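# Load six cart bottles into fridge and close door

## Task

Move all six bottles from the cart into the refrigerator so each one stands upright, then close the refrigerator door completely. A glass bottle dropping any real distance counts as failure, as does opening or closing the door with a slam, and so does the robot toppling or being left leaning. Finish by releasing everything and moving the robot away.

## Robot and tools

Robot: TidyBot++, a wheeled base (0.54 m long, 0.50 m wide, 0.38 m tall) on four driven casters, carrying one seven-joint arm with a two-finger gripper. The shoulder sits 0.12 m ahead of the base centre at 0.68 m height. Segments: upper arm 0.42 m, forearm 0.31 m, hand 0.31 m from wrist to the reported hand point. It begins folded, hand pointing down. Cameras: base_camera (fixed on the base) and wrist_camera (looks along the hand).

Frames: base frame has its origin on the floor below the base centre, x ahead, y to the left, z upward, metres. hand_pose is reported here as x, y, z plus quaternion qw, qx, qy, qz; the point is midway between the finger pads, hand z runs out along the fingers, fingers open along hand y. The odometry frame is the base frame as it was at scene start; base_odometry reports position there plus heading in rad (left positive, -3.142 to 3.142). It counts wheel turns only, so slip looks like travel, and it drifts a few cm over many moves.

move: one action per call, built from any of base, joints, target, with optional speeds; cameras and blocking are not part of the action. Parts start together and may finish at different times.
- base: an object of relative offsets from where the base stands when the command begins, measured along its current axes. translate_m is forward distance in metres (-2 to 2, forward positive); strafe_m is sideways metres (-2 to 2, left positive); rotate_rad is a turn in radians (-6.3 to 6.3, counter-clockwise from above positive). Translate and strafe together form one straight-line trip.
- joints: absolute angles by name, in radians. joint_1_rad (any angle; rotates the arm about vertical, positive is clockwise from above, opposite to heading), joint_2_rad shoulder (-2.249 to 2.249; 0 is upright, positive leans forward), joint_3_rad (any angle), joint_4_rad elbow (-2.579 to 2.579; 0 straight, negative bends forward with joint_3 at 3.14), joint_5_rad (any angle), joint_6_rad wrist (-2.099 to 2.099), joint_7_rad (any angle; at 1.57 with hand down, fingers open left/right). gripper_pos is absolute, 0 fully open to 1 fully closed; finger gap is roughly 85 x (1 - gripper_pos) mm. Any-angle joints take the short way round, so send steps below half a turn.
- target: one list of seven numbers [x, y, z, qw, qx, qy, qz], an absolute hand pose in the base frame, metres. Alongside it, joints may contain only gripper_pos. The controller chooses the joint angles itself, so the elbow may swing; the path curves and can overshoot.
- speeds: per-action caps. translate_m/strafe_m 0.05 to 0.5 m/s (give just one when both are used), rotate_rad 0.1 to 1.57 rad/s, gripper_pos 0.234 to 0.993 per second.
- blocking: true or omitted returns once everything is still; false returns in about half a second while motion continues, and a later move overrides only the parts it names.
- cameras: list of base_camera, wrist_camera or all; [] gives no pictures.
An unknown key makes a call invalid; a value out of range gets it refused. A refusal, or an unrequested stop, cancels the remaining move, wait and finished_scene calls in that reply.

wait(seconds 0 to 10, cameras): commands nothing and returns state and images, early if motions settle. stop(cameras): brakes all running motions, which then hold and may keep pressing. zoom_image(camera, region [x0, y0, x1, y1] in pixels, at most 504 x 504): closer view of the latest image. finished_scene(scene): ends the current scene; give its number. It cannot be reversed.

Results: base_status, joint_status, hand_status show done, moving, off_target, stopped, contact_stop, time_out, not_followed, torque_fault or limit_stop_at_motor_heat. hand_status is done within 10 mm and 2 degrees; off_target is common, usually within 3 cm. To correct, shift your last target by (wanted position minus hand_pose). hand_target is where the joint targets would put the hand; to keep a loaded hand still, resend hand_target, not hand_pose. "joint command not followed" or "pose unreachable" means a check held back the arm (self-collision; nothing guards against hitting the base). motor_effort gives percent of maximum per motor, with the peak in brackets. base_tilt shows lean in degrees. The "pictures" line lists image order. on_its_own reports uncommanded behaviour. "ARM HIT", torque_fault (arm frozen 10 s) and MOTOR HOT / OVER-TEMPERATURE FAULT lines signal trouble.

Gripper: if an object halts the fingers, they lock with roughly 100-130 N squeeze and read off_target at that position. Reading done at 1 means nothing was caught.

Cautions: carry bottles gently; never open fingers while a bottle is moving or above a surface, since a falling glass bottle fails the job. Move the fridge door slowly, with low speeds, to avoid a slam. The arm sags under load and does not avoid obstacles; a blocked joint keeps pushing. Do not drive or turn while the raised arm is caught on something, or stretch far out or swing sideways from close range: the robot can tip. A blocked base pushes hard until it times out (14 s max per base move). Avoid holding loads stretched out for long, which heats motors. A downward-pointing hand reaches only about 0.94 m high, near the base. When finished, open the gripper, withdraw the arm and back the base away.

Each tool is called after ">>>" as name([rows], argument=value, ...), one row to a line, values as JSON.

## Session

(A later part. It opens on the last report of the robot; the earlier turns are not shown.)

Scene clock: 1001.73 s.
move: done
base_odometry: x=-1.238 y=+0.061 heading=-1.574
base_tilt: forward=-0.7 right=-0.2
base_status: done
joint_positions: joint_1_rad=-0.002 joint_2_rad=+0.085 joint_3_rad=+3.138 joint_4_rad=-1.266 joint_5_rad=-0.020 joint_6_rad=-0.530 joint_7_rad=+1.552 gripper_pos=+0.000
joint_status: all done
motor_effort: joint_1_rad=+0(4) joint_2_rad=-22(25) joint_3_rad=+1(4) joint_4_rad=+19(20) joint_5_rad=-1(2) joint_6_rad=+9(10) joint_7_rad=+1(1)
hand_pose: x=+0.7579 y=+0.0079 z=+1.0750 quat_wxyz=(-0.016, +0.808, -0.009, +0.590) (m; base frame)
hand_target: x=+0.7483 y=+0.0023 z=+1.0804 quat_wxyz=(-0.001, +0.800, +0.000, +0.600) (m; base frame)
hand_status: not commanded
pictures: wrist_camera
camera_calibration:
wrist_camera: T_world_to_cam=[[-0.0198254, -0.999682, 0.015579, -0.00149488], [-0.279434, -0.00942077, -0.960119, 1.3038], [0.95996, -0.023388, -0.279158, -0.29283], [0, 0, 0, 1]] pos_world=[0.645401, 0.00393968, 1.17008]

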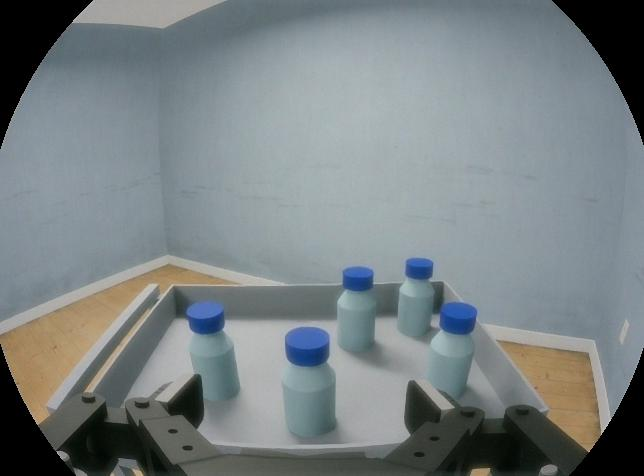

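>>> move(base={"translate_m": 0.255, "strafe_m": 0.005}, speeds={"translate_m": 0.25}, joints={"joint_4_rad": -1.705, "joint_6_rad": -0.13}, cameras=["wrist_camera"])

Scene clock: 1017.83 s.
move: done
base_odometry: x=-1.234 y=-0.194 heading=-1.575
base_tilt: forward=-0.7 right=-0.2
base_status: done
joint_positions: joint_1_rad=-0.002 joint_2_rad=+0.083 joint_3_rad=+3.138 joint_4_rad=-1.663 joint_5_rad=-0.020 joint_6_rad=-0.171 joint_7_rad=+1.552 gripper_pos=+0.000
joint_status: all done
motor_effort: joint_1_rad=+0(1) joint_2_rad=-21(25) joint_3_rad=+1(2) joint_4_rad=+18(21) joint_5_rad=-1(1) joint_6_rad=+9(10) joint_7_rad=+0(1)
hand_pose: x=+0.7563 y=+0.0058 z=+0.9403 quat_wxyz=(-0.014, +0.818, -0.013, +0.574) (m; base frame)
hand_target: x=+0.7464 y=+0.0023 z=+0.9451 quat_wxyz=(-0.001, +0.811, +0.000, +0.586) (m; base frame)
hand_status: not commanded
pictures: wrist_camera
camera_calibration:
wrist_camera: T_world_to_cam=[[-0.0262935, -0.999518, 0.0165029, 0.00255331], [-0.315502, -0.00736742, -0.948896, 1.19073], [0.948561, -0.0301565, -0.315156, -0.286376], [0, 0, 0, 1]] pos_world=[0.647391, 0.00268862, 1.03959]

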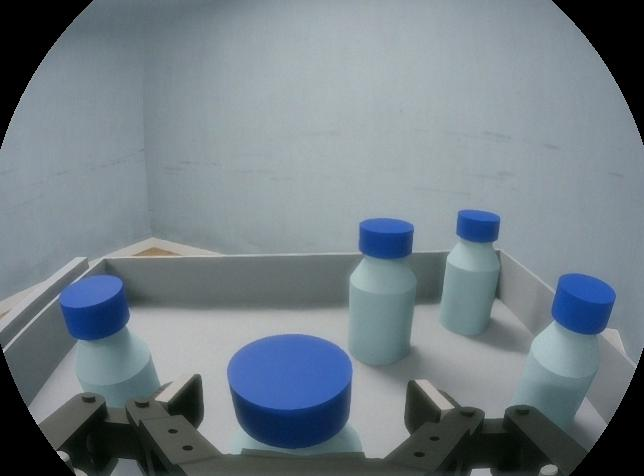

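>>> move(base={"translate_m": 0.011, "strafe_m": 0.0065}, speeds={"translate_m": 0.1}, joints={"joint_4_rad": -1.722}, cameras=[])

>>> move(joints={"gripper_pos": 0.38}, speeds={"gripper_pos": 0.3}, cameras=["wrist_camera"])

Scene clock: 1030.60 s.
move: done
base_odometry: x=-1.228 y=-0.205 heading=-1.575
base_tilt: forward=-0.7 right=-0.2
base_status: done
joint_positions: joint_1_rad=-0.002 joint_2_rad=+0.083 joint_3_rad=+3.138 joint_4_rad=-1.682 joint_5_rad=-0.020 joint_6_rad=-0.168 joint_7_rad=+1.552 gripper_pos=+0.000
joint_status: all done
motor_effort: joint_1_rad=+0(3) joint_2_rad=-21(24) joint_3_rad=+1(2) joint_4_rad=+19(20) joint_5_rad=-1(1) joint_6_rad=+9(9) joint_7_rad=+0(1)
hand_pose: x=+0.7533 y=+0.0055 z=+0.9301 quat_wxyz=(-0.014, +0.823, -0.013, +0.568) (m; base frame)
hand_target: x=+0.7437 y=+0.0023 z=+0.9349 quat_wxyz=(-0.001, +0.815, +0.000, +0.579) (m; base frame)
hand_status: not commanded
pictures: none
No camera images: "cameras" was empty.

Scene clock: 1032.20 s.
move: done
base_odometry: x=-1.228 y=-0.205 heading=-1.575
base_tilt: forward=-0.7 right=-0.2
base_status: not commanded
joint_positions: joint_1_rad=-0.002 joint_2_rad=+0.083 joint_3_rad=+3.138 joint_4_rad=-1.682 joint_5_rad=-0.020 joint_6_rad=-0.168 joint_7_rad=+1.552 gripper_pos=+0.379
joint_status: all done
motor_effort: joint_1_rad=+2(2) joint_2_rad=-21(22) joint_3_rad=+3(3) joint_4_rad=+19(20) joint_5_rad=-1(1) joint_6_rad=+9(10) joint_7_rad=+0(1)
hand_pose: x=+0.7533 y=+0.0057 z=+0.9301 quat_wxyz=(-0.014, +0.823, -0.013, +0.568) (m; base frame)
hand_target: x=+0.7437 y=+0.0023 z=+0.9349 quat_wxyz=(-0.001, +0.815, +0.000, +0.579) (m; base frame)
hand_status: not commanded
pictures: wrist_camera
camera_calibration:
wrist_camera: T_world_to_cam=[[-0.0263146, -0.999509, 0.0170004, 0.00203301], [-0.329763, -0.00737501, -0.944035, 1.18637], [0.943697, -0.030448, -0.329407, -0.269886], [0, 0, 0, 1]] pos_world=[0.645964, 0.00256398, 1.03103]

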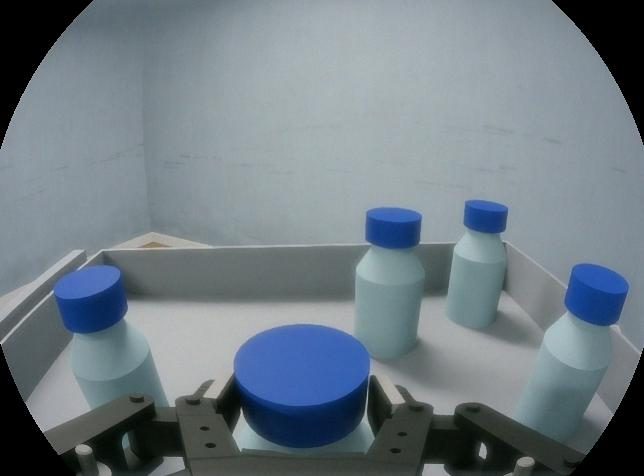

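>>> move(joints={"gripper_pos": 0.44}, speeds={"gripper_pos": 0.234}, cameras=[])

>>> move(joints={"joint_4_rad": -1.08, "joint_6_rad": -0.71}, cameras=["wrist_camera"])

Scene clock: 1044.27 s.
move: done
base_odometry: x=-1.228 y=-0.205 heading=-1.575
base_tilt: forward=-0.7 right=-0.2
base_status: not commanded
joint_positions: joint_1_rad=-0.002 joint_2_rad=+0.083 joint_3_rad=+3.138 joint_4_rad=-1.682 joint_5_rad=-0.020 joint_6_rad=-0.166 joint_7_rad=+1.552 gripper_pos=+0.419
joint_status: all done
motor_effort: joint_1_rad=+2(2) joint_2_rad=-20(21) joint_3_rad=+2(3) joint_4_rad=+18(19) joint_5_rad=-1(1) joint_6_rad=+8(9) joint_7_rad=+0(1)
hand_pose: x=+0.7535 y=+0.0056 z=+0.9306 quat_wxyz=(-0.014, +0.822, -0.013, +0.569) (m; base frame)
hand_target: x=+0.7437 y=+0.0023 z=+0.9349 quat_wxyz=(-0.001, +0.815, +0.000, +0.579) (m; base frame)
hand_status: not commanded
pictures: none
No camera images: "cameras" was empty.

Scene clock: 1046.43 s.
move: off_target
base_odometry: x=-1.228 y=-0.205 heading=-1.575
base_tilt: forward=-0.7 right=-0.2
base_status: not commanded
joint_positions: joint_1_rad=-0.002 joint_2_rad=+0.083 joint_3_rad=+3.138 joint_4_rad=-1.154 joint_5_rad=-0.020 joint_6_rad=-0.678 joint_7_rad=+1.552 gripper_pos=+0.423
joint_status: joint_4_rad off_target (ended at -1.154, target -1.080); the others done
motor_effort: joint_1_rad=+0(2) joint_2_rad=-26(29) joint_3_rad=+1(3) joint_4_rad=+23(27) joint_5_rad=-1(1) joint_6_rad=+14(16) joint_7_rad=+0(1)
hand_pose: x=+0.7438 y=+0.0084 z=+1.0993 quat_wxyz=(-0.017, +0.818, -0.008, +0.576) (m; base frame)
hand_target: x=+0.7267 y=+0.0023 z=+1.1503 quat_wxyz=(-0.001, +0.797, +0.000, +0.604) (m; base frame)
hand_status: not commanded
pictures: wrist_camera
camera_calibration:
wrist_camera: T_world_to_cam=[[-0.0166229, -0.999714, 0.0172098, -0.00577988], [-0.312313, -0.0111594, -0.949914, 1.33642], [0.949834, -0.0211651, -0.312038, -0.228848], [0, 0, 0, 1]] pos_world=[0.634654, 0.00429189, 1.19818]

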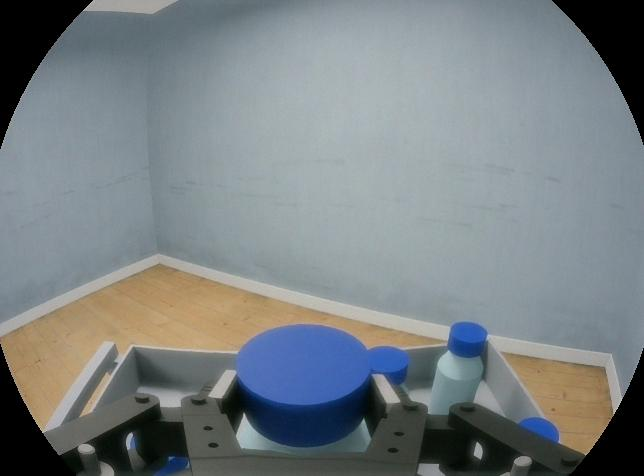

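>>> move(base={"translate_m": -0.2}, cameras=["wrist_camera"])

Scene clock: 1081.17 s.
move: done
base_odometry: x=-1.226 y=-0.005 heading=-1.575
base_tilt: forward=-0.7 right=-0.2
base_status: done
joint_positions: joint_1_rad=-0.001 joint_2_rad=+0.083 joint_3_rad=+3.139 joint_4_rad=-1.152 joint_5_rad=-0.020 joint_6_rad=-0.684 joint_7_rad=+1.552 gripper_pos=+0.423
joint_status: not commanded
motor_effort: joint_1_rad=+0(2) joint_2_rad=-25(30) joint_3_rad=+1(2) joint_4_rad=+23(24) joint_5_rad=-1(2) joint_6_rad=+14(15) joint_7_rad=+0(1)
hand_pose: x=+0.7433 y=+0.0078 z=+1.0985 quat_wxyz=(-0.016, +0.819, -0.009, +0.574) (m; base frame)
hand_target: x=+0.7267 y=+0.0023 z=+1.1503 quat_wxyz=(-0.001, +0.797, +0.000, +0.604) (m; base frame)
hand_status: not commanded
pictures: wrist_camera
camera_calibration:
wrist_camera: T_world_to_cam=[[-0.0174366, -0.999697, 0.0173802, -0.00593808], [-0.316307, -0.0109747, -0.948593, 1.33706], [0.948497, -0.0220378, -0.31602, -0.223232], [0, 0, 0, 1]] pos_world=[0.634553, 0.00381811, 1.19789]

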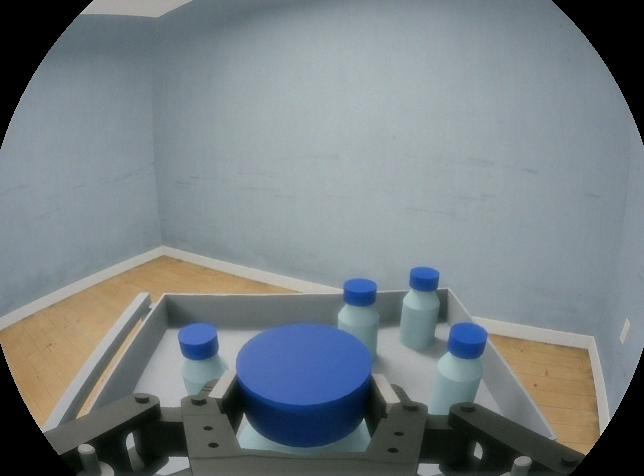

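>>> move(base={"translate_m": 0.784, "strafe_m": 1.370, "rotate_rad": 1.029}, speeds={"rotate_rad": 0.8}, cameras=["wrist_camera", "base_camera"])

Scene clock: 1120.60 s.
move: done
base_odometry: x=+0.140 y=-0.795 heading=-0.545
base_tilt: forward=-0.7 right=-0.2
base_status: done
joint_positions: joint_1_rad=-0.001 joint_2_rad=+0.084 joint_3_rad=+3.139 joint_4_rad=-1.151 joint_5_rad=-0.020 joint_6_rad=-0.685 joint_7_rad=+1.552 gripper_pos=+0.423
joint_status: not commanded
motor_effort: joint_1_rad=+0(5) joint_2_rad=-26(30) joint_3_rad=+1(4) joint_4_rad=+23(24) joint_5_rad=-1(4) joint_6_rad=+14(15) joint_7_rad=+1(1)
hand_pose: x=+0.7436 y=+0.0075 z=+1.0982 quat_wxyz=(-0.016, +0.819, -0.009, +0.573) (m; base frame)
hand_target: x=+0.7267 y=+0.0023 z=+1.1503 quat_wxyz=(-0.001, +0.797, +0.000, +0.604) (m; base frame)
hand_status: not commanded
pictures: base_camera, wrist_camera
camera_calibration:
wrist_camera: T_world_to_cam=[[-0.0179963, -0.999681, 0.0177233, -0.00624271], [-0.317242, -0.011101, -0.94828, 1.33724], [0.948174, -0.0226881, -0.316941, -0.222322], [0, 0, 0, 1]] pos_world=[0.634916, 0.00355985, 1.19773]

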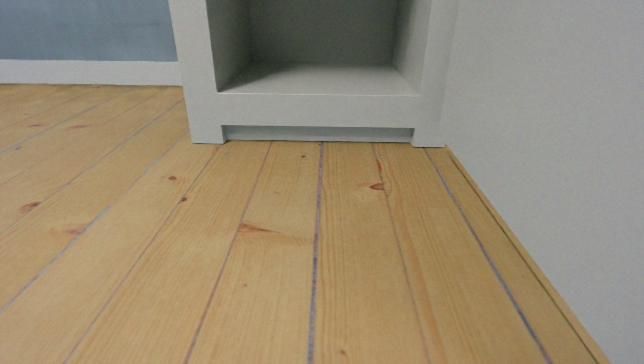

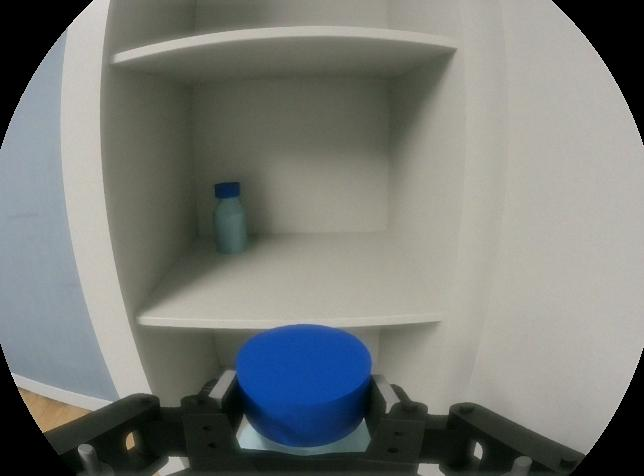

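>>> move(base={"strafe_m": 0.047}, cameras=[])

>>> move(base={"translate_m": 0.34}, speeds={"translate_m": 0.3}, cameras=["wrist_camera", "base_camera"])

Scene clock: 1160.77 s.
move: done
base_odometry: x=+0.165 y=-0.755 heading=-0.545
base_tilt: forward=-0.7 right=-0.2
base_status: done
joint_positions: joint_1_rad=-0.005 joint_2_rad=+0.084 joint_3_rad=+3.136 joint_4_rad=-1.151 joint_5_rad=-0.020 joint_6_rad=-0.685 joint_7_rad=+1.552 gripper_pos=+0.423
joint_status: not commanded
motor_effort: joint_1_rad=+0(4) joint_2_rad=-25(27) joint_3_rad=+1(4) joint_4_rad=+23(24) joint_5_rad=-1(2) joint_6_rad=+14(14) joint_7_rad=+0(1)
hand_pose: x=+0.7434 y=+0.0120 z=+1.0982 quat_wxyz=(-0.018, +0.819, -0.006, +0.573) (m; base frame)
hand_target: x=+0.7267 y=+0.0023 z=+1.1503 quat_wxyz=(-0.001, +0.797, +0.000, +0.604) (m; base frame)
hand_status: not commanded
pictures: none
No camera images: "cameras" was empty.

Scene clock: 1162.80 s.
move: done
base_odometry: x=+0.456 y=-0.931 heading=-0.545
base_tilt: forward=-0.7 right=-0.2
base_status: done
joint_positions: joint_1_rad=-0.005 joint_2_rad=+0.085 joint_3_rad=+3.136 joint_4_rad=-1.150 joint_5_rad=-0.020 joint_6_rad=-0.686 joint_7_rad=+1.552 gripper_pos=+0.423
joint_status: not commanded
motor_effort: joint_1_rad=+0(1) joint_2_rad=-26(30) joint_3_rad=+1(2) joint_4_rad=+23(25) joint_5_rad=-1(1) joint_6_rad=+13(15) joint_7_rad=+0(1)
hand_pose: x=+0.7435 y=+0.0120 z=+1.0982 quat_wxyz=(-0.018, +0.819, -0.006, +0.573) (m; base frame)
hand_target: x=+0.7267 y=+0.0023 z=+1.1503 quat_wxyz=(-0.001, +0.797, +0.000, +0.604) (m; base frame)
hand_status: not commanded
pictures: base_camera, wrist_camera
camera_calibration:
wrist_camera: T_world_to_cam=[[-0.0105553, -0.999791, 0.0175344, -0.00704962], [-0.317867, -0.0132709, -0.948043, 1.33747], [0.948077, -0.0155804, -0.31766, -0.221424], [0, 0, 0, 1]] pos_world=[0.634989, 0.00725142, 1.19776]

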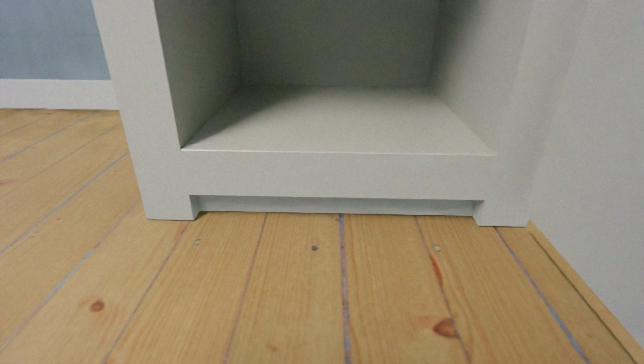

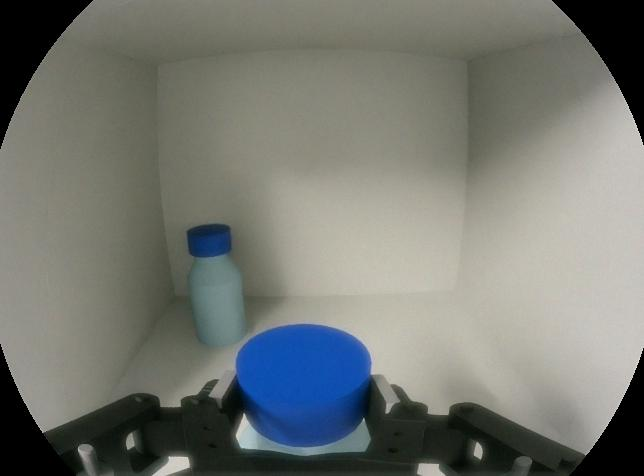

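>>> move(base={"translate_m": 0.30}, speeds={"translate_m": 0.25}, cameras=["wrist_camera"])

>>> move(joints={"joint_4_rad": -1.245, "joint_6_rad": -0.55}, cameras=["wrist_camera"])

Scene clock: 1175.27 s.
move: done
base_odometry: x=+0.712 y=-1.086 heading=-0.544
base_tilt: forward=-0.7 right=-0.2
base_status: done
joint_positions: joint_1_rad=-0.005 joint_2_rad=+0.085 joint_3_rad=+3.136 joint_4_rad=-1.150 joint_5_rad=-0.020 joint_6_rad=-0.687 joint_7_rad=+1.552 gripper_pos=+0.423
joint_status: not commanded
motor_effort: joint_1_rad=+1(2) joint_2_rad=-26(30) joint_3_rad=+1(2) joint_4_rad=+23(24) joint_5_rad=-1(2) joint_6_rad=+13(15) joint_7_rad=+0(1)
hand_pose: x=+0.7437 y=+0.0120 z=+1.0979 quat_wxyz=(-0.018, +0.820, -0.006, +0.573) (m; base frame)
hand_target: x=+0.7267 y=+0.0023 z=+1.1503 quat_wxyz=(-0.001, +0.797, +0.000, +0.604) (m; base frame)
hand_status: not commanded
pictures: wrist_camera
camera_calibration:
wrist_camera: T_world_to_cam=[[-0.0105286, -0.99979, 0.017554, -0.00707969], [-0.318694, -0.0132845, -0.947765, 1.3375], [0.947799, -0.015573, -0.318487, -0.220581], [0, 0, 0, 1]] pos_world=[0.635244, 0.00725464, 1.19751]

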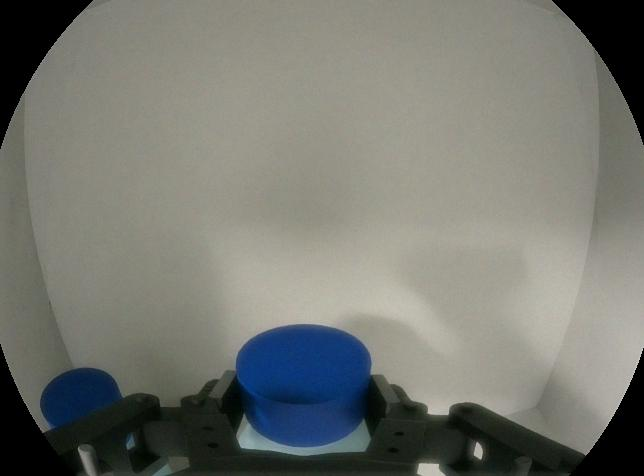

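Scene clock: 1176.37 s.
move: done
base_odometry: x=+0.712 y=-1.086 heading=-0.544
base_tilt: forward=-0.7 right=-0.2
base_status: not commanded
joint_positions: joint_1_rad=-0.005 joint_2_rad=+0.085 joint_3_rad=+3.136 joint_4_rad=-1.236 joint_5_rad=-0.020 joint_6_rad=-0.617 joint_7_rad=+1.552 gripper_pos=+0.423
joint_status: all done
motor_effort: joint_1_rad=+0(1) joint_2_rad=-26(28) joint_3_rad=+1(2) joint_4_rad=+24(25) joint_5_rad=-1(1) joint_6_rad=+14(15) joint_7_rad=+0(1)
hand_pose: x=+0.7497 y=+0.0117 z=+1.0672 quat_wxyz=(-0.018, +0.824, -0.007, +0.566) (m; base frame)
hand_target: x=+0.7443 y=+0.0023 z=+1.1002 quat_wxyz=(-0.001, +0.799, +0.000, +0.602) (m; base frame)
hand_status: not commanded
pictures: wrist_camera
camera_calibration:
wrist_camera: T_world_to_cam=[[-0.0115392, -0.99978, 0.017522, -0.00594118], [-0.334082, -0.0126616, -0.942459, 1.31627], [0.942473, -0.016729, -0.333863, -0.215648], [0, 0, 0, 1]] pos_world=[0.642916, 0.00711859, 1.16864]

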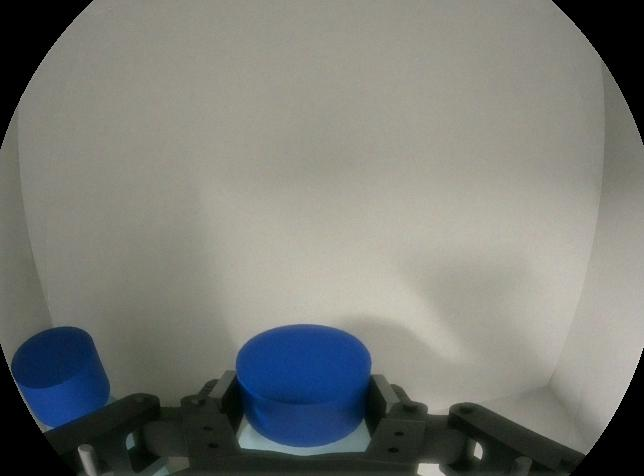

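>>> move(joints={"joint_4_rad": -1.265, "joint_6_rad": -0.53}, cameras=[])

>>> move(joints={"joint_4_rad": -1.28, "joint_6_rad": -0.515}, cameras=[])

Scene clock: 1184.77 s.
move: done
base_odometry: x=+0.712 y=-1.086 heading=-0.544
base_tilt: forward=-0.7 right=-0.2
base_status: not commanded
joint_positions: joint_1_rad=-0.005 joint_2_rad=+0.085 joint_3_rad=+3.136 joint_4_rad=-1.249 joint_5_rad=-0.020 joint_6_rad=-0.593 joint_7_rad=+1.552 gripper_pos=+0.423
joint_status: all done
motor_effort: joint_1_rad=+1(1) joint_2_rad=-26(26) joint_3_rad=+1(1) joint_4_rad=+23(24) joint_5_rad=-1(1) joint_6_rad=+13(14) joint_7_rad=+0(1)
hand_pose: x=+0.7520 y=+0.0116 z=+1.0665 quat_wxyz=(-0.018, +0.821, -0.007, +0.571) (m; base frame)
hand_target: x=+0.7459 y=+0.0023 z=+1.0942 quat_wxyz=(-0.001, +0.799, +0.000, +0.602) (m; base frame)
hand_status: not commanded
pictures: none
No camera images: "cameras" was empty.

Scene clock: 1185.30 s.
move: done
base_odometry: x=+0.712 y=-1.086 heading=-0.544
base_tilt: forward=-0.7 right=-0.2
base_status: not commanded
joint_positions: joint_1_rad=-0.005 joint_2_rad=+0.085 joint_3_rad=+3.136 joint_4_rad=-1.258 joint_5_rad=-0.020 joint_6_rad=-0.574 joint_7_rad=+1.552 gripper_pos=+0.423
joint_status: all done
motor_effort: joint_1_rad=+0(1) joint_2_rad=-25(26) joint_3_rad=+1(2) joint_4_rad=+22(24) joint_5_rad=-1(1) joint_6_rad=+13(14) joint_7_rad=+0(1)
hand_pose: x=+0.7537 y=+0.0116 z=+1.0664 quat_wxyz=(-0.018, +0.818, -0.007, +0.575) (m; base frame)
hand_target: x=+0.7470 y=+0.0023 z=+1.0896 quat_wxyz=(-0.001, +0.799, +0.000, +0.602) (m; base frame)
hand_status: not commanded
pictures: none
No camera images: "cameras" was empty.

>>> move(joints={"joint_4_rad": -1.305, "joint_6_rad": -0.51}, cameras=["wrist_camera"])

Scene clock: 1189.00 s.
move: done
base_odometry: x=+0.712 y=-1.086 heading=-0.544
base_tilt: forward=-0.7 right=-0.2
base_status: not commanded
joint_positions: joint_1_rad=-0.005 joint_2_rad=+0.085 joint_3_rad=+3.136 joint_4_rad=-1.268 joint_5_rad=-0.020 joint_6_rad=-0.555 joint_7_rad=+1.552 gripper_pos=+0.423
joint_status: all done
motor_effort: joint_1_rad=+2(2) joint_2_rad=-21(25) joint_3_rad=+2(2) joint_4_rad=+20(23) joint_5_rad=+0(1) joint_6_rad=+11(12) joint_7_rad=+0(1)
hand_pose: x=+0.7553 y=+0.0115 z=+1.0658 quat_wxyz=(-0.018, +0.816, -0.007, +0.578) (m; base frame)
hand_target: x=+0.7470 y=+0.0023 z=+1.0760 quat_wxyz=(-0.001, +0.805, +0.000, +0.594) (m; base frame)
hand_status: not commanded
pictures: wrist_camera
camera_calibration:
wrist_camera: T_world_to_cam=[[-0.0132211, -0.999776, 0.0165563, -0.0038028], [-0.30651, -0.0117084, -0.951796, 1.30587], [0.951776, -0.0176584, -0.306286, -0.257726], [0, 0, 0, 1]] pos_world=[0.645509, 0.00693666, 1.16404]

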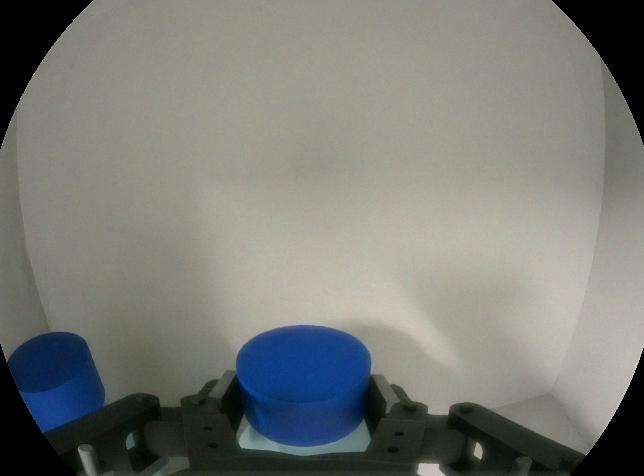

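>>> move(joints={"gripper_pos": 0.15}, speeds={"gripper_pos": 0.3}, cameras=["wrist_camera"])

Scene clock: 1198.07 s.
move: done
base_odometry: x=+0.712 y=-1.086 heading=-0.544
base_tilt: forward=-0.7 right=-0.2
base_status: not commanded
joint_positions: joint_1_rad=-0.005 joint_2_rad=+0.085 joint_3_rad=+3.136 joint_4_rad=-1.269 joint_5_rad=-0.020 joint_6_rad=-0.545 joint_7_rad=+1.552 gripper_pos=+0.152
joint_status: all done
motor_effort: joint_1_rad=+0(2) joint_2_rad=-22(22) joint_3_rad=+1(2) joint_4_rad=+19(20) joint_5_rad=-1(1) joint_6_rad=+9(12) joint_7_rad=+0(1)
hand_pose: x=+0.7563 y=+0.0114 z=+1.0686 quat_wxyz=(-0.018, +0.813, -0.007, +0.582) (m; base frame)
hand_target: x=+0.7470 y=+0.0023 z=+1.0760 quat_wxyz=(-0.001, +0.805, +0.000, +0.594) (m; base frame)
hand_status: not commanded
pictures: wrist_camera
camera_calibration:
wrist_camera: T_world_to_cam=[[-0.0137094, -0.999774, 0.0162644, -0.00327328], [-0.296924, -0.0114617, -0.954832, 1.30486], [0.954803, -0.0179195, -0.296699, -0.270403], [0, 0, 0, 1]] pos_world=[0.645581, 0.00683796, 1.16575]

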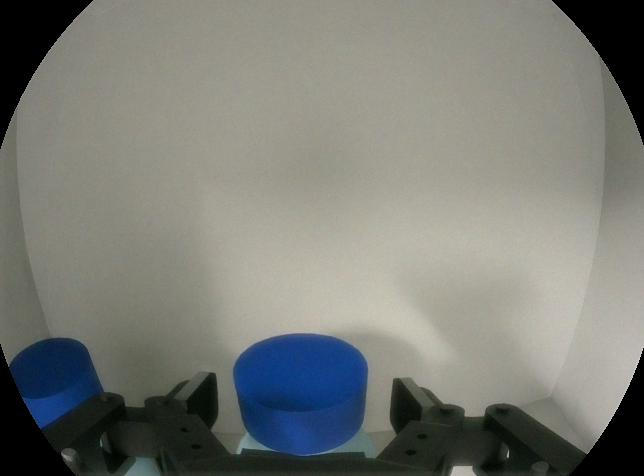

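>>> move(base={"translate_m": -1.0}, speeds={"translate_m": 0.35}, cameras=["wrist_camera", "base_camera"])

Scene clock: 1218.20 s.
move: done
base_odometry: x=-0.143 y=-0.568 heading=-0.544
base_tilt: forward=-0.7 right=-0.2
base_status: done
joint_positions: joint_1_rad=-0.003 joint_2_rad=+0.080 joint_3_rad=+3.137 joint_4_rad=-1.269 joint_5_rad=-0.020 joint_6_rad=-0.544 joint_7_rad=+1.552 gripper_pos=+0.152
joint_status: not commanded
motor_effort: joint_1_rad=+0(4) joint_2_rad=-21(25) joint_3_rad=+1(4) joint_4_rad=+19(20) joint_5_rad=-1(2) joint_6_rad=+9(10) joint_7_rad=+0(1)
hand_pose: x=+0.7543 y=+0.0095 z=+1.0723 quat_wxyz=(-0.017, +0.811, -0.008, +0.585) (m; base frame)
hand_target: x=+0.7470 y=+0.0023 z=+1.0760 quat_wxyz=(-0.001, +0.805, +0.000, +0.594) (m; base frame)
hand_status: not commanded
pictures: base_camera, wrist_camera
camera_calibration:
wrist_camera: T_world_to_cam=[[-0.0167349, -0.999728, 0.0162216, -0.0028603], [-0.290915, -0.0106535, -0.95669, 1.30524], [0.956603, -0.0207292, -0.290657, -0.275242], [0, 0, 0, 1]] pos_world=[0.642964, 0.0053403, 1.16876]

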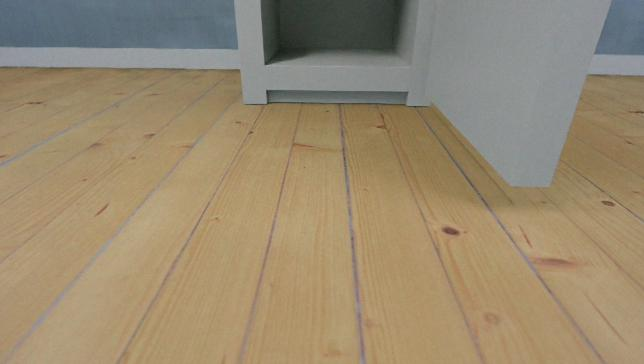

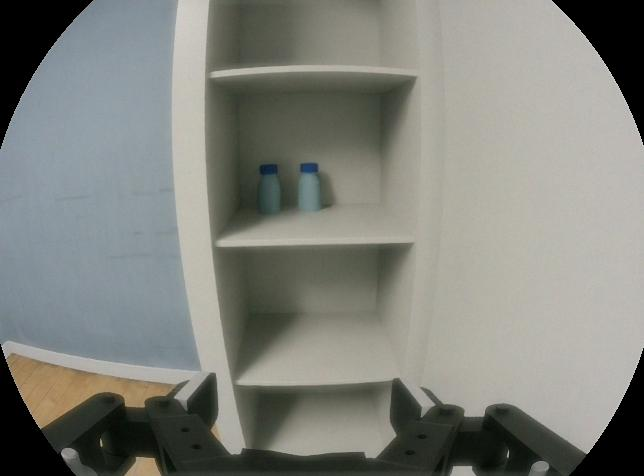

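>>> move(base={"translate_m": -1.093, "strafe_m": 0.026, "rotate_rad": -1.031}, speeds={"rotate_rad": 0.8}, joints={"gripper_pos": 0.0}, cameras=["wrist_camera"])

Scene clock: 1237.40 s.
move: done
base_odometry: x=-1.065 y=+0.020 heading=-1.576
base_tilt: forward=-0.7 right=-0.2
base_status: done
joint_positions: joint_1_rad=+0.001 joint_2_rad=+0.079 joint_3_rad=+3.140 joint_4_rad=-1.269 joint_5_rad=-0.020 joint_6_rad=-0.543 joint_7_rad=+1.552 gripper_pos=+0.000
joint_status: all done
motor_effort: joint_1_rad=+0(4) joint_2_rad=-21(24) joint_3_rad=+1(4) joint_4_rad=+19(20) joint_5_rad=-1(2) joint_6_rad=+9(10) joint_7_rad=+0(1)
hand_pose: x=+0.7544 y=+0.0048 z=+1.0727 quat_wxyz=(-0.015, +0.811, -0.011, +0.585) (m; base frame)
hand_target: x=+0.7470 y=+0.0023 z=+1.0760 quat_wxyz=(-0.001, +0.805, +0.000, +0.594) (m; base frame)
hand_status: not commanded
pictures: wrist_camera
camera_calibration:
wrist_camera: T_world_to_cam=[[-0.0244478, -0.999566, 0.0164633, -0.00209028], [-0.290125, -0.00866534, -0.956949, 1.30522], [0.956676, -0.0281717, -0.289787, -0.276227], [0, 0, 0, 1]] pos_world=[0.642887, 0.00143905, 1.16902]

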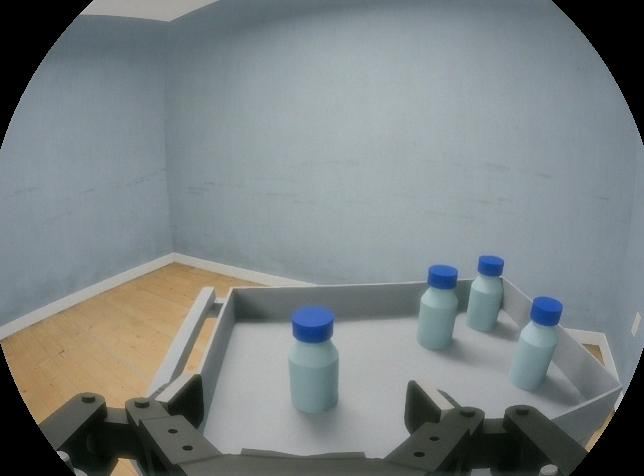

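>>> zoom_image(camera="wrist_camera", region=[252, 280, 374, 370])

Scaled by 4.131.

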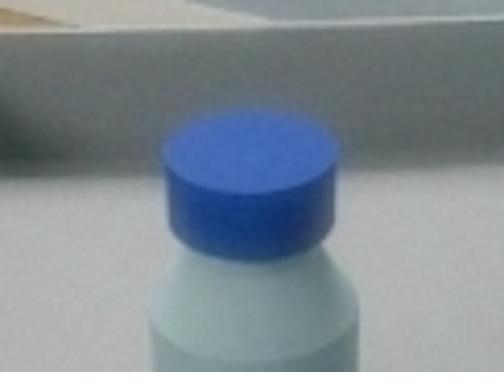

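>>> move(base={"translate_m": 0.25, "strafe_m": -0.004}, speeds={"translate_m": 0.25}, joints={"joint_4_rad": -1.71, "joint_6_rad": -0.13}, cameras=["wrist_camera"])

Scene clock: 1256.27 s.
move: done
base_odometry: x=-1.070 y=-0.230 heading=-1.577
base_tilt: forward=-0.7 right=-0.2
base_status: done
joint_positions: joint_1_rad=+0.001 joint_2_rad=+0.079 joint_3_rad=+3.140 joint_4_rad=-1.668 joint_5_rad=-0.020 joint_6_rad=-0.172 joint_7_rad=+1.552 gripper_pos=+0.000
joint_status: all done
motor_effort: joint_1_rad=+0(1) joint_2_rad=-22(24) joint_3_rad=+1(2) joint_4_rad=+19(21) joint_5_rad=-1(1) joint_6_rad=+9(10) joint_7_rad=+0(1)
hand_pose: x=+0.7542 y=+0.0027 z=+0.9403 quat_wxyz=(-0.012, +0.819, -0.014, +0.574) (m; base frame)
hand_target: x=+0.7456 y=+0.0023 z=+0.9421 quat_wxyz=(-0.001, +0.812, +0.000, +0.584) (m; base frame)
hand_status: not commanded
pictures: wrist_camera
camera_calibration:
wrist_camera: T_world_to_cam=[[-0.0312041, -0.999367, 0.0170583, 0.00253194], [-0.315877, -0.00633187, -0.948779, 1.19025], [0.948287, -0.0349941, -0.31548, -0.284002], [0, 0, 0, 1]] pos_world=[0.645368, 0.000128505, 1.03965]

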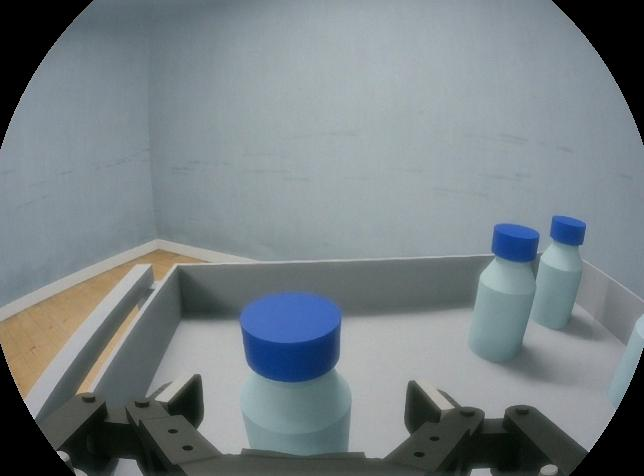

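>>> move(base={"translate_m": 0.056, "strafe_m": 0.007}, speeds={"translate_m": 0.1}, joints={"joint_4_rad": -1.727, "joint_6_rad": -0.118}, cameras=["wrist_camera"])

Scene clock: 1269.33 s.
move: done
base_odometry: x=-1.064 y=-0.286 heading=-1.577
base_tilt: forward=-0.7 right=-0.2
base_status: done
joint_positions: joint_1_rad=+0.001 joint_2_rad=+0.078 joint_3_rad=+3.140 joint_4_rad=-1.688 joint_5_rad=-0.020 joint_6_rad=-0.155 joint_7_rad=+1.552 gripper_pos=+0.000
joint_status: all done
motor_effort: joint_1_rad=+0(1) joint_2_rad=-21(24) joint_3_rad=+2(2) joint_4_rad=+19(20) joint_5_rad=-1(1) joint_6_rad=+9(10) joint_7_rad=+0(1)
hand_pose: x=+0.7526 y=+0.0026 z=+0.9330 quat_wxyz=(-0.012, +0.820, -0.015, +0.573) (m; base frame)
hand_target: x=+0.7441 y=+0.0023 z=+0.9354 quat_wxyz=(-0.001, +0.813, +0.000, +0.582) (m; base frame)
hand_status: not commanded
pictures: wrist_camera
camera_calibration:
wrist_camera: T_world_to_cam=[[-0.0314528, -0.999357, 0.017238, 0.00252692], [-0.319468, -0.00629018, -0.947576, 1.18436], [0.947075, -0.0353109, -0.319065, -0.280497], [0, 0, 0, 1]] pos_world=[0.644096, 0.0000705257, 1.03273]

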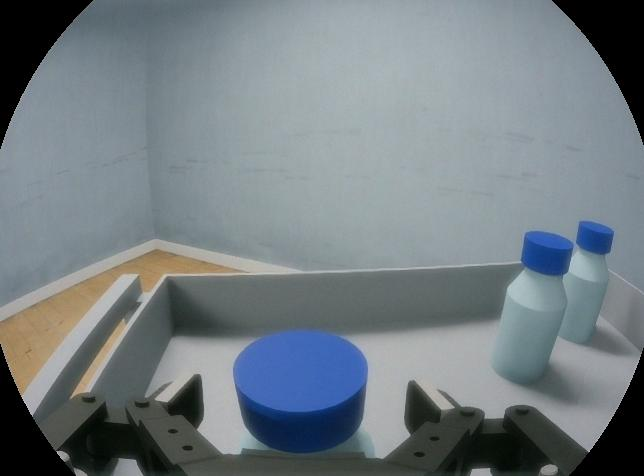

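>>> move(joints={"gripper_pos": 0.38}, speeds={"gripper_pos": 0.4}, cameras=[])

>>> move(joints={"gripper_pos": 0.44}, speeds={"gripper_pos": 0.234}, cameras=["wrist_camera"])

Scene clock: 1277.37 s.
move: done
base_odometry: x=-1.064 y=-0.286 heading=-1.577
base_tilt: forward=-0.7 right=-0.2
base_status: not commanded
joint_positions: joint_1_rad=+0.001 joint_2_rad=+0.078 joint_3_rad=+3.140 joint_4_rad=-1.689 joint_5_rad=-0.020 joint_6_rad=-0.155 joint_7_rad=+1.552 gripper_pos=+0.379
joint_status: all done
motor_effort: joint_1_rad=+2(2) joint_2_rad=-20(22) joint_3_rad=+3(3) joint_4_rad=+20(21) joint_5_rad=-1(1) joint_6_rad=+9(10) joint_7_rad=+1(1)
hand_pose: x=+0.7526 y=+0.0029 z=+0.9330 quat_wxyz=(-0.012, +0.820, -0.014, +0.573) (m; base frame)
hand_target: x=+0.7441 y=+0.0023 z=+0.9354 quat_wxyz=(-0.001, +0.813, +0.000, +0.582) (m; base frame)
hand_status: not commanded
pictures: none
No camera images: "cameras" was empty.

Scene clock: 1277.93 s.
move: done
base_odometry: x=-1.064 y=-0.286 heading=-1.577
base_tilt: forward=-0.7 right=-0.2
base_status: not commanded
joint_positions: joint_1_rad=+0.001 joint_2_rad=+0.078 joint_3_rad=+3.140 joint_4_rad=-1.689 joint_5_rad=-0.020 joint_6_rad=-0.153 joint_7_rad=+1.552 gripper_pos=+0.418
joint_status: all done
motor_effort: joint_1_rad=+0(2) joint_2_rad=-18(21) joint_3_rad=+1(3) joint_4_rad=+18(19) joint_5_rad=-1(1) joint_6_rad=+8(9) joint_7_rad=+0(0)
hand_pose: x=+0.7528 y=+0.0029 z=+0.9336 quat_wxyz=(-0.012, +0.819, -0.014, +0.573) (m; base frame)
hand_target: x=+0.7441 y=+0.0023 z=+0.9354 quat_wxyz=(-0.001, +0.813, +0.000, +0.582) (m; base frame)
hand_status: not commanded
pictures: wrist_camera
camera_calibration:
wrist_camera: T_world_to_cam=[[-0.0309489, -0.999374, 0.0171533, 0.00257478], [-0.317437, -0.00644546, -0.948257, 1.18406], [0.947774, -0.0347926, -0.317039, -0.282924], [0, 0, 0, 1]] pos_world=[0.644093, 0.00036129, 1.03305]

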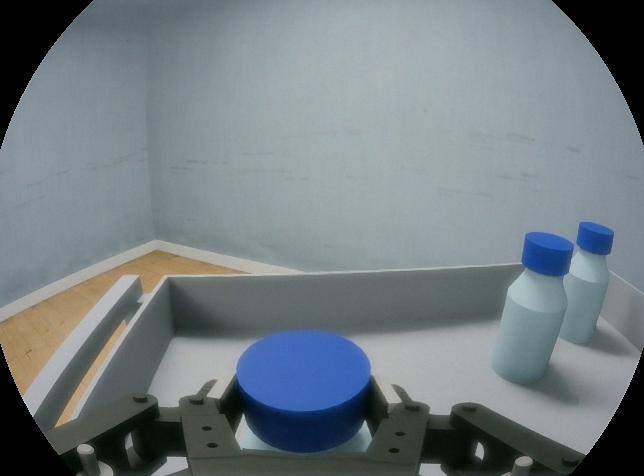

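>>> move(joints={"joint_4_rad": -1.08, "joint_6_rad": -0.71}, cameras=["wrist_camera"])

Scene clock: 1296.23 s.
move: off_target
base_odometry: x=-1.064 y=-0.286 heading=-1.577
base_tilt: forward=-0.7 right=-0.2
base_status: not commanded
joint_positions: joint_1_rad=+0.001 joint_2_rad=+0.079 joint_3_rad=+3.140 joint_4_rad=-1.153 joint_5_rad=-0.020 joint_6_rad=-0.677 joint_7_rad=+1.552 gripper_pos=+0.421
joint_status: joint_4_rad off_target (ended at -1.153, target -1.080); the others done
motor_effort: joint_1_rad=+0(1) joint_2_rad=-25(28) joint_3_rad=+1(2) joint_4_rad=+23(26) joint_5_rad=-1(2) joint_6_rad=+13(15) joint_7_rad=+0(1)
hand_pose: x=+0.7422 y=+0.0058 z=+1.1025 quat_wxyz=(-0.015, +0.816, -0.010, +0.578) (m; base frame)
hand_target: x=+0.7267 y=+0.0023 z=+1.1503 quat_wxyz=(-0.001, +0.797, +0.000, +0.604) (m; base frame)
hand_status: not commanded
pictures: wrist_camera
camera_calibration:
wrist_camera: T_world_to_cam=[[-0.021048, -0.999624, 0.0175801, -0.00562108], [-0.307029, -0.0102715, -0.951645, 1.33697], [0.951467, -0.0254278, -0.306698, -0.233421], [0, 0, 0, 1]] pos_world=[0.632463, 0.00217833, 1.20083]

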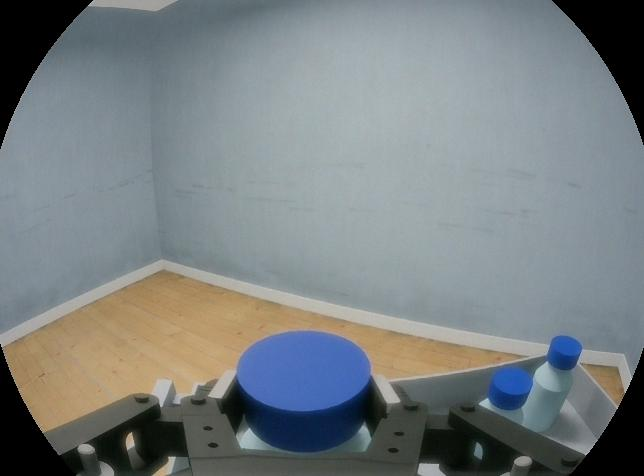

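>>> move(base={"translate_m": -0.2}, cameras=[])

>>> move(base={"translate_m": 0.546, "strafe_m": 1.301, "rotate_rad": 1.031}, speeds={"rotate_rad": 0.8}, cameras=["wrist_camera", "base_camera"])

Scene clock: 1314.07 s.
move: done
base_odometry: x=-1.062 y=-0.086 heading=-1.577
base_tilt: forward=-0.7 right=-0.2
base_status: done
joint_positions: joint_1_rad=+0.001 joint_2_rad=+0.080 joint_3_rad=+3.140 joint_4_rad=-1.151 joint_5_rad=-0.020 joint_6_rad=-0.684 joint_7_rad=+1.552 gripper_pos=+0.421
joint_status: not commanded
motor_effort: joint_1_rad=+0(2) joint_2_rad=-26(31) joint_3_rad=+1(2) joint_4_rad=+22(24) joint_5_rad=-1(2) joint_6_rad=+13(14) joint_7_rad=+0(1)
hand_pose: x=+0.7419 y=+0.0055 z=+1.1015 quat_wxyz=(-0.015, +0.817, -0.010, +0.576) (m; base frame)
hand_target: x=+0.7267 y=+0.0023 z=+1.1503 quat_wxyz=(-0.001, +0.797, +0.000, +0.604) (m; base frame)
hand_status: not commanded
pictures: none
No camera images: "cameras" was empty.

Scene clock: 1318.20 s.
move: done
base_odometry: x=+0.235 y=-0.640 heading=-0.545
base_tilt: forward=-0.7 right=-0.2
base_status: done
joint_positions: joint_1_rad=-0.001 joint_2_rad=+0.081 joint_3_rad=+3.139 joint_4_rad=-1.150 joint_5_rad=-0.019 joint_6_rad=-0.684 joint_7_rad=+1.552 gripper_pos=+0.421
joint_status: not commanded
motor_effort: joint_1_rad=+0(5) joint_2_rad=-25(29) joint_3_rad=+1(4) joint_4_rad=+22(24) joint_5_rad=-1(4) joint_6_rad=+13(14) joint_7_rad=+0(1)
hand_pose: x=+0.7422 y=+0.0070 z=+1.1012 quat_wxyz=(-0.016, +0.818, -0.009, +0.576) (m; base frame)
hand_target: x=+0.7267 y=+0.0023 z=+1.1503 quat_wxyz=(-0.001, +0.797, +0.000, +0.604) (m; base frame)
hand_status: not commanded
pictures: base_camera, wrist_camera
camera_calibration:
wrist_camera: T_world_to_cam=[[-0.0189352, -0.99966, 0.0179336, -0.00636266], [-0.312402, -0.0111232, -0.949885, 1.33774], [0.949761, -0.0235888, -0.312085, -0.22664], [0, 0, 0, 1]] pos_world=[0.633046, 0.00317334, 1.20008]

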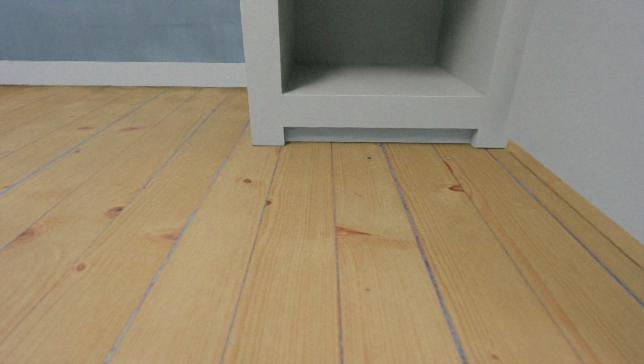

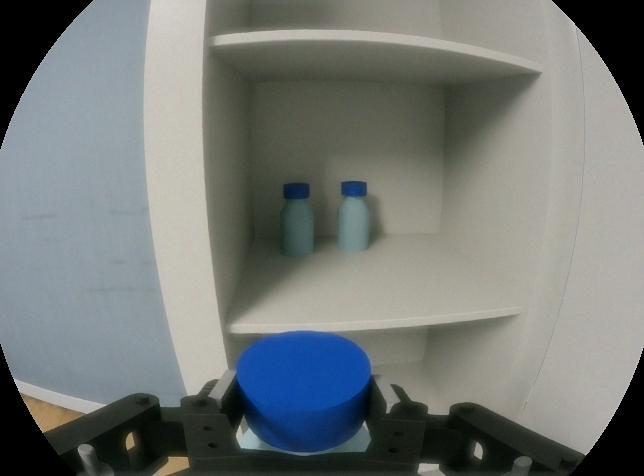

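>>> move(base={"strafe_m": 0.016, "rotate_rad": 0.013}, cameras=[])

>>> move(base={"translate_m": 0.34}, speeds={"translate_m": 0.3}, cameras=["wrist_camera", "base_camera"])

Scene clock: 1365.60 s.
move: done
base_odometry: x=+0.244 y=-0.627 heading=-0.532
base_tilt: forward=-0.7 right=-0.2
base_status: done
joint_positions: joint_1_rad=-0.004 joint_2_rad=+0.081 joint_3_rad=+3.137 joint_4_rad=-1.150 joint_5_rad=-0.019 joint_6_rad=-0.684 joint_7_rad=+1.552 gripper_pos=+0.421
joint_status: not commanded
motor_effort: joint_1_rad=+0(4) joint_2_rad=-25(28) joint_3_rad=+1(3) joint_4_rad=+22(24) joint_5_rad=-1(3) joint_6_rad=+14(14) joint_7_rad=+0(1)
hand_pose: x=+0.7421 y=+0.0106 z=+1.1012 quat_wxyz=(-0.017, +0.818, -0.007, +0.575) (m; base frame)
hand_target: x=+0.7267 y=+0.0023 z=+1.1503 quat_wxyz=(-0.001, +0.797, +0.000, +0.604) (m; base frame)
hand_status: not commanded
pictures: none
No camera images: "cameras" was empty.

Scene clock: 1367.63 s.
move: done
base_odometry: x=+0.537 y=-0.799 heading=-0.532
base_tilt: forward=-0.7 right=-0.2
base_status: done
joint_positions: joint_1_rad=-0.004 joint_2_rad=+0.081 joint_3_rad=+3.137 joint_4_rad=-1.149 joint_5_rad=-0.019 joint_6_rad=-0.685 joint_7_rad=+1.552 gripper_pos=+0.421
joint_status: not commanded
motor_effort: joint_1_rad=+1(1) joint_2_rad=-25(29) joint_3_rad=+2(2) joint_4_rad=+23(24) joint_5_rad=-1(1) joint_6_rad=+13(15) joint_7_rad=+0(1)
hand_pose: x=+0.7423 y=+0.0105 z=+1.1009 quat_wxyz=(-0.017, +0.818, -0.007, +0.575) (m; base frame)
hand_target: x=+0.7267 y=+0.0023 z=+1.1503 quat_wxyz=(-0.001, +0.797, +0.000, +0.604) (m; base frame)
hand_status: not commanded
pictures: base_camera, wrist_camera
camera_calibration:
wrist_camera: T_world_to_cam=[[-0.0131348, -0.999755, 0.0178099, -0.00701709], [-0.313295, -0.0127998, -0.949569, 1.33791], [0.949565, -0.0180522, -0.313051, -0.22557], [0, 0, 0, 1]] pos_world=[0.633264, 0.00603764, 1.19995]

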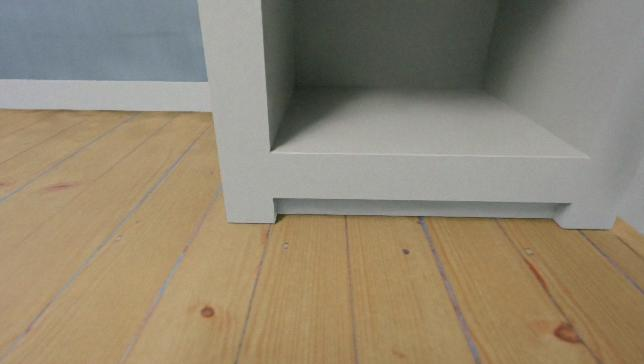

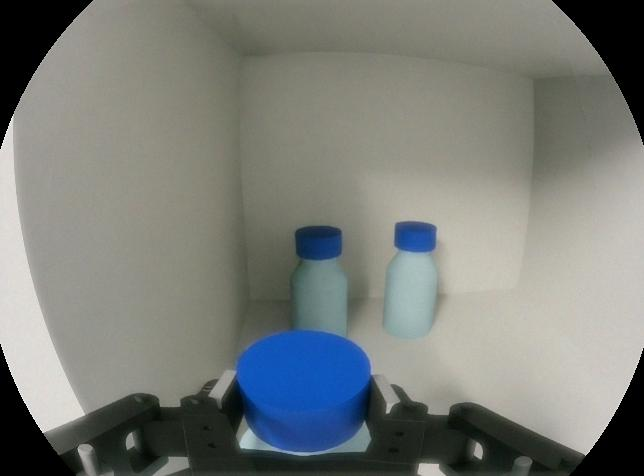

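>>> move(base={"translate_m": 0.19}, speeds={"translate_m": 0.25}, cameras=[])

>>> move(joints={"joint_4_rad": -1.245, "joint_6_rad": -0.55}, cameras=["wrist_camera"])

Scene clock: 1377.67 s.
move: done
base_odometry: x=+0.701 y=-0.895 heading=-0.531
base_tilt: forward=-0.7 right=-0.2
base_status: done
joint_positions: joint_1_rad=-0.004 joint_2_rad=+0.082 joint_3_rad=+3.137 joint_4_rad=-1.149 joint_5_rad=-0.019 joint_6_rad=-0.686 joint_7_rad=+1.552 gripper_pos=+0.421
joint_status: not commanded
motor_effort: joint_1_rad=+0(2) joint_2_rad=-25(29) joint_3_rad=+1(3) joint_4_rad=+23(24) joint_5_rad=-1(2) joint_6_rad=+13(14) joint_7_rad=+1(1)
hand_pose: x=+0.7427 y=+0.0105 z=+1.1003 quat_wxyz=(-0.017, +0.818, -0.007, +0.575) (m; base frame)
hand_target: x=+0.7267 y=+0.0023 z=+1.1503 quat_wxyz=(-0.001, +0.797, +0.000, +0.604) (m; base frame)
hand_status: not commanded
pictures: none
No camera images: "cameras" was empty.

Scene clock: 1378.77 s.
move: done
base_odometry: x=+0.701 y=-0.895 heading=-0.531
base_tilt: forward=-0.7 right=-0.2
base_status: not commanded
joint_positions: joint_1_rad=-0.004 joint_2_rad=+0.082 joint_3_rad=+3.137 joint_4_rad=-1.234 joint_5_rad=-0.019 joint_6_rad=-0.617 joint_7_rad=+1.552 gripper_pos=+0.421
joint_status: all done
motor_effort: joint_1_rad=+0(1) joint_2_rad=-26(27) joint_3_rad=+1(2) joint_4_rad=+24(25) joint_5_rad=-1(1) joint_6_rad=+13(14) joint_7_rad=+0(1)
hand_pose: x=+0.7488 y=+0.0102 z=+1.0699 quat_wxyz=(-0.017, +0.823, -0.007, +0.568) (m; base frame)
hand_target: x=+0.7442 y=+0.0023 z=+1.1002 quat_wxyz=(-0.001, +0.799, +0.000, +0.602) (m; base frame)
hand_status: not commanded
pictures: wrist_camera
camera_calibration:
wrist_camera: T_world_to_cam=[[-0.014073, -0.999742, 0.0178132, -0.00594033], [-0.32992, -0.0121746, -0.94393, 1.31692], [0.943904, -0.0191609, -0.329664, -0.219376], [0, 0, 0, 1]] pos_world=[0.641465, 0.00589068, 1.17087]

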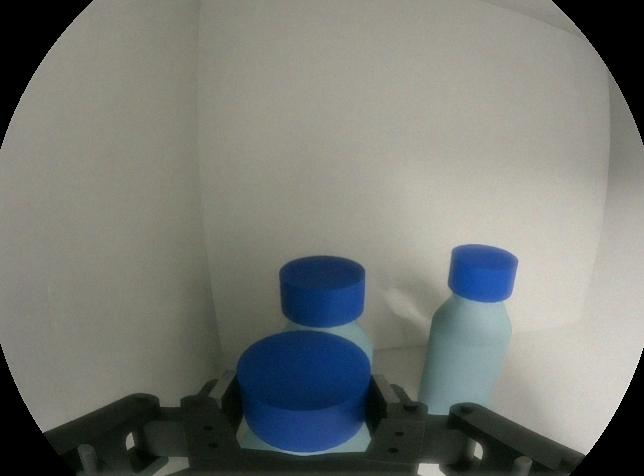

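>>> move(joints={"joint_4_rad": -1.27, "joint_6_rad": -0.525}, cameras=[])

>>> move(joints={"joint_4_rad": -1.29, "joint_6_rad": -0.515}, cameras=[])

Scene clock: 1382.43 s.
move: done
base_odometry: x=+0.701 y=-0.895 heading=-0.531
base_tilt: forward=-0.7 right=-0.2
base_status: not commanded
joint_positions: joint_1_rad=-0.004 joint_2_rad=+0.082 joint_3_rad=+3.137 joint_4_rad=-1.250 joint_5_rad=-0.019 joint_6_rad=-0.585 joint_7_rad=+1.552 gripper_pos=+0.421
joint_status: all done
motor_effort: joint_1_rad=+0(1) joint_2_rad=-25(27) joint_3_rad=+1(2) joint_4_rad=+23(23) joint_5_rad=-1(1) joint_6_rad=+13(14) joint_7_rad=+0(1)
hand_pose: x=+0.7517 y=+0.0101 z=+1.0695 quat_wxyz=(-0.017, +0.819, -0.008, +0.574) (m; base frame)
hand_target: x=+0.7463 y=+0.0023 z=+1.0927 quat_wxyz=(-0.001, +0.799, +0.000, +0.602) (m; base frame)
hand_status: not commanded
pictures: none
No camera images: "cameras" was empty.

Scene clock: 1383.00 s.
move: done
base_odometry: x=+0.701 y=-0.895 heading=-0.531
base_tilt: forward=-0.7 right=-0.2
base_status: not commanded
joint_positions: joint_1_rad=-0.004 joint_2_rad=+0.082 joint_3_rad=+3.137 joint_4_rad=-1.260 joint_5_rad=-0.019 joint_6_rad=-0.568 joint_7_rad=+1.552 gripper_pos=+0.421
joint_status: all done
motor_effort: joint_1_rad=+0(1) joint_2_rad=-22(25) joint_3_rad=+1(2) joint_4_rad=+21(23) joint_5_rad=-1(1) joint_6_rad=+12(13) joint_7_rad=+0(0)
hand_pose: x=+0.7532 y=+0.0100 z=+1.0691 quat_wxyz=(-0.017, +0.816, -0.008, +0.578) (m; base frame)
hand_target: x=+0.7469 y=+0.0023 z=+1.0835 quat_wxyz=(-0.001, +0.802, +0.000, +0.598) (m; base frame)
hand_status: not commanded
pictures: none
No camera images: "cameras" was empty.


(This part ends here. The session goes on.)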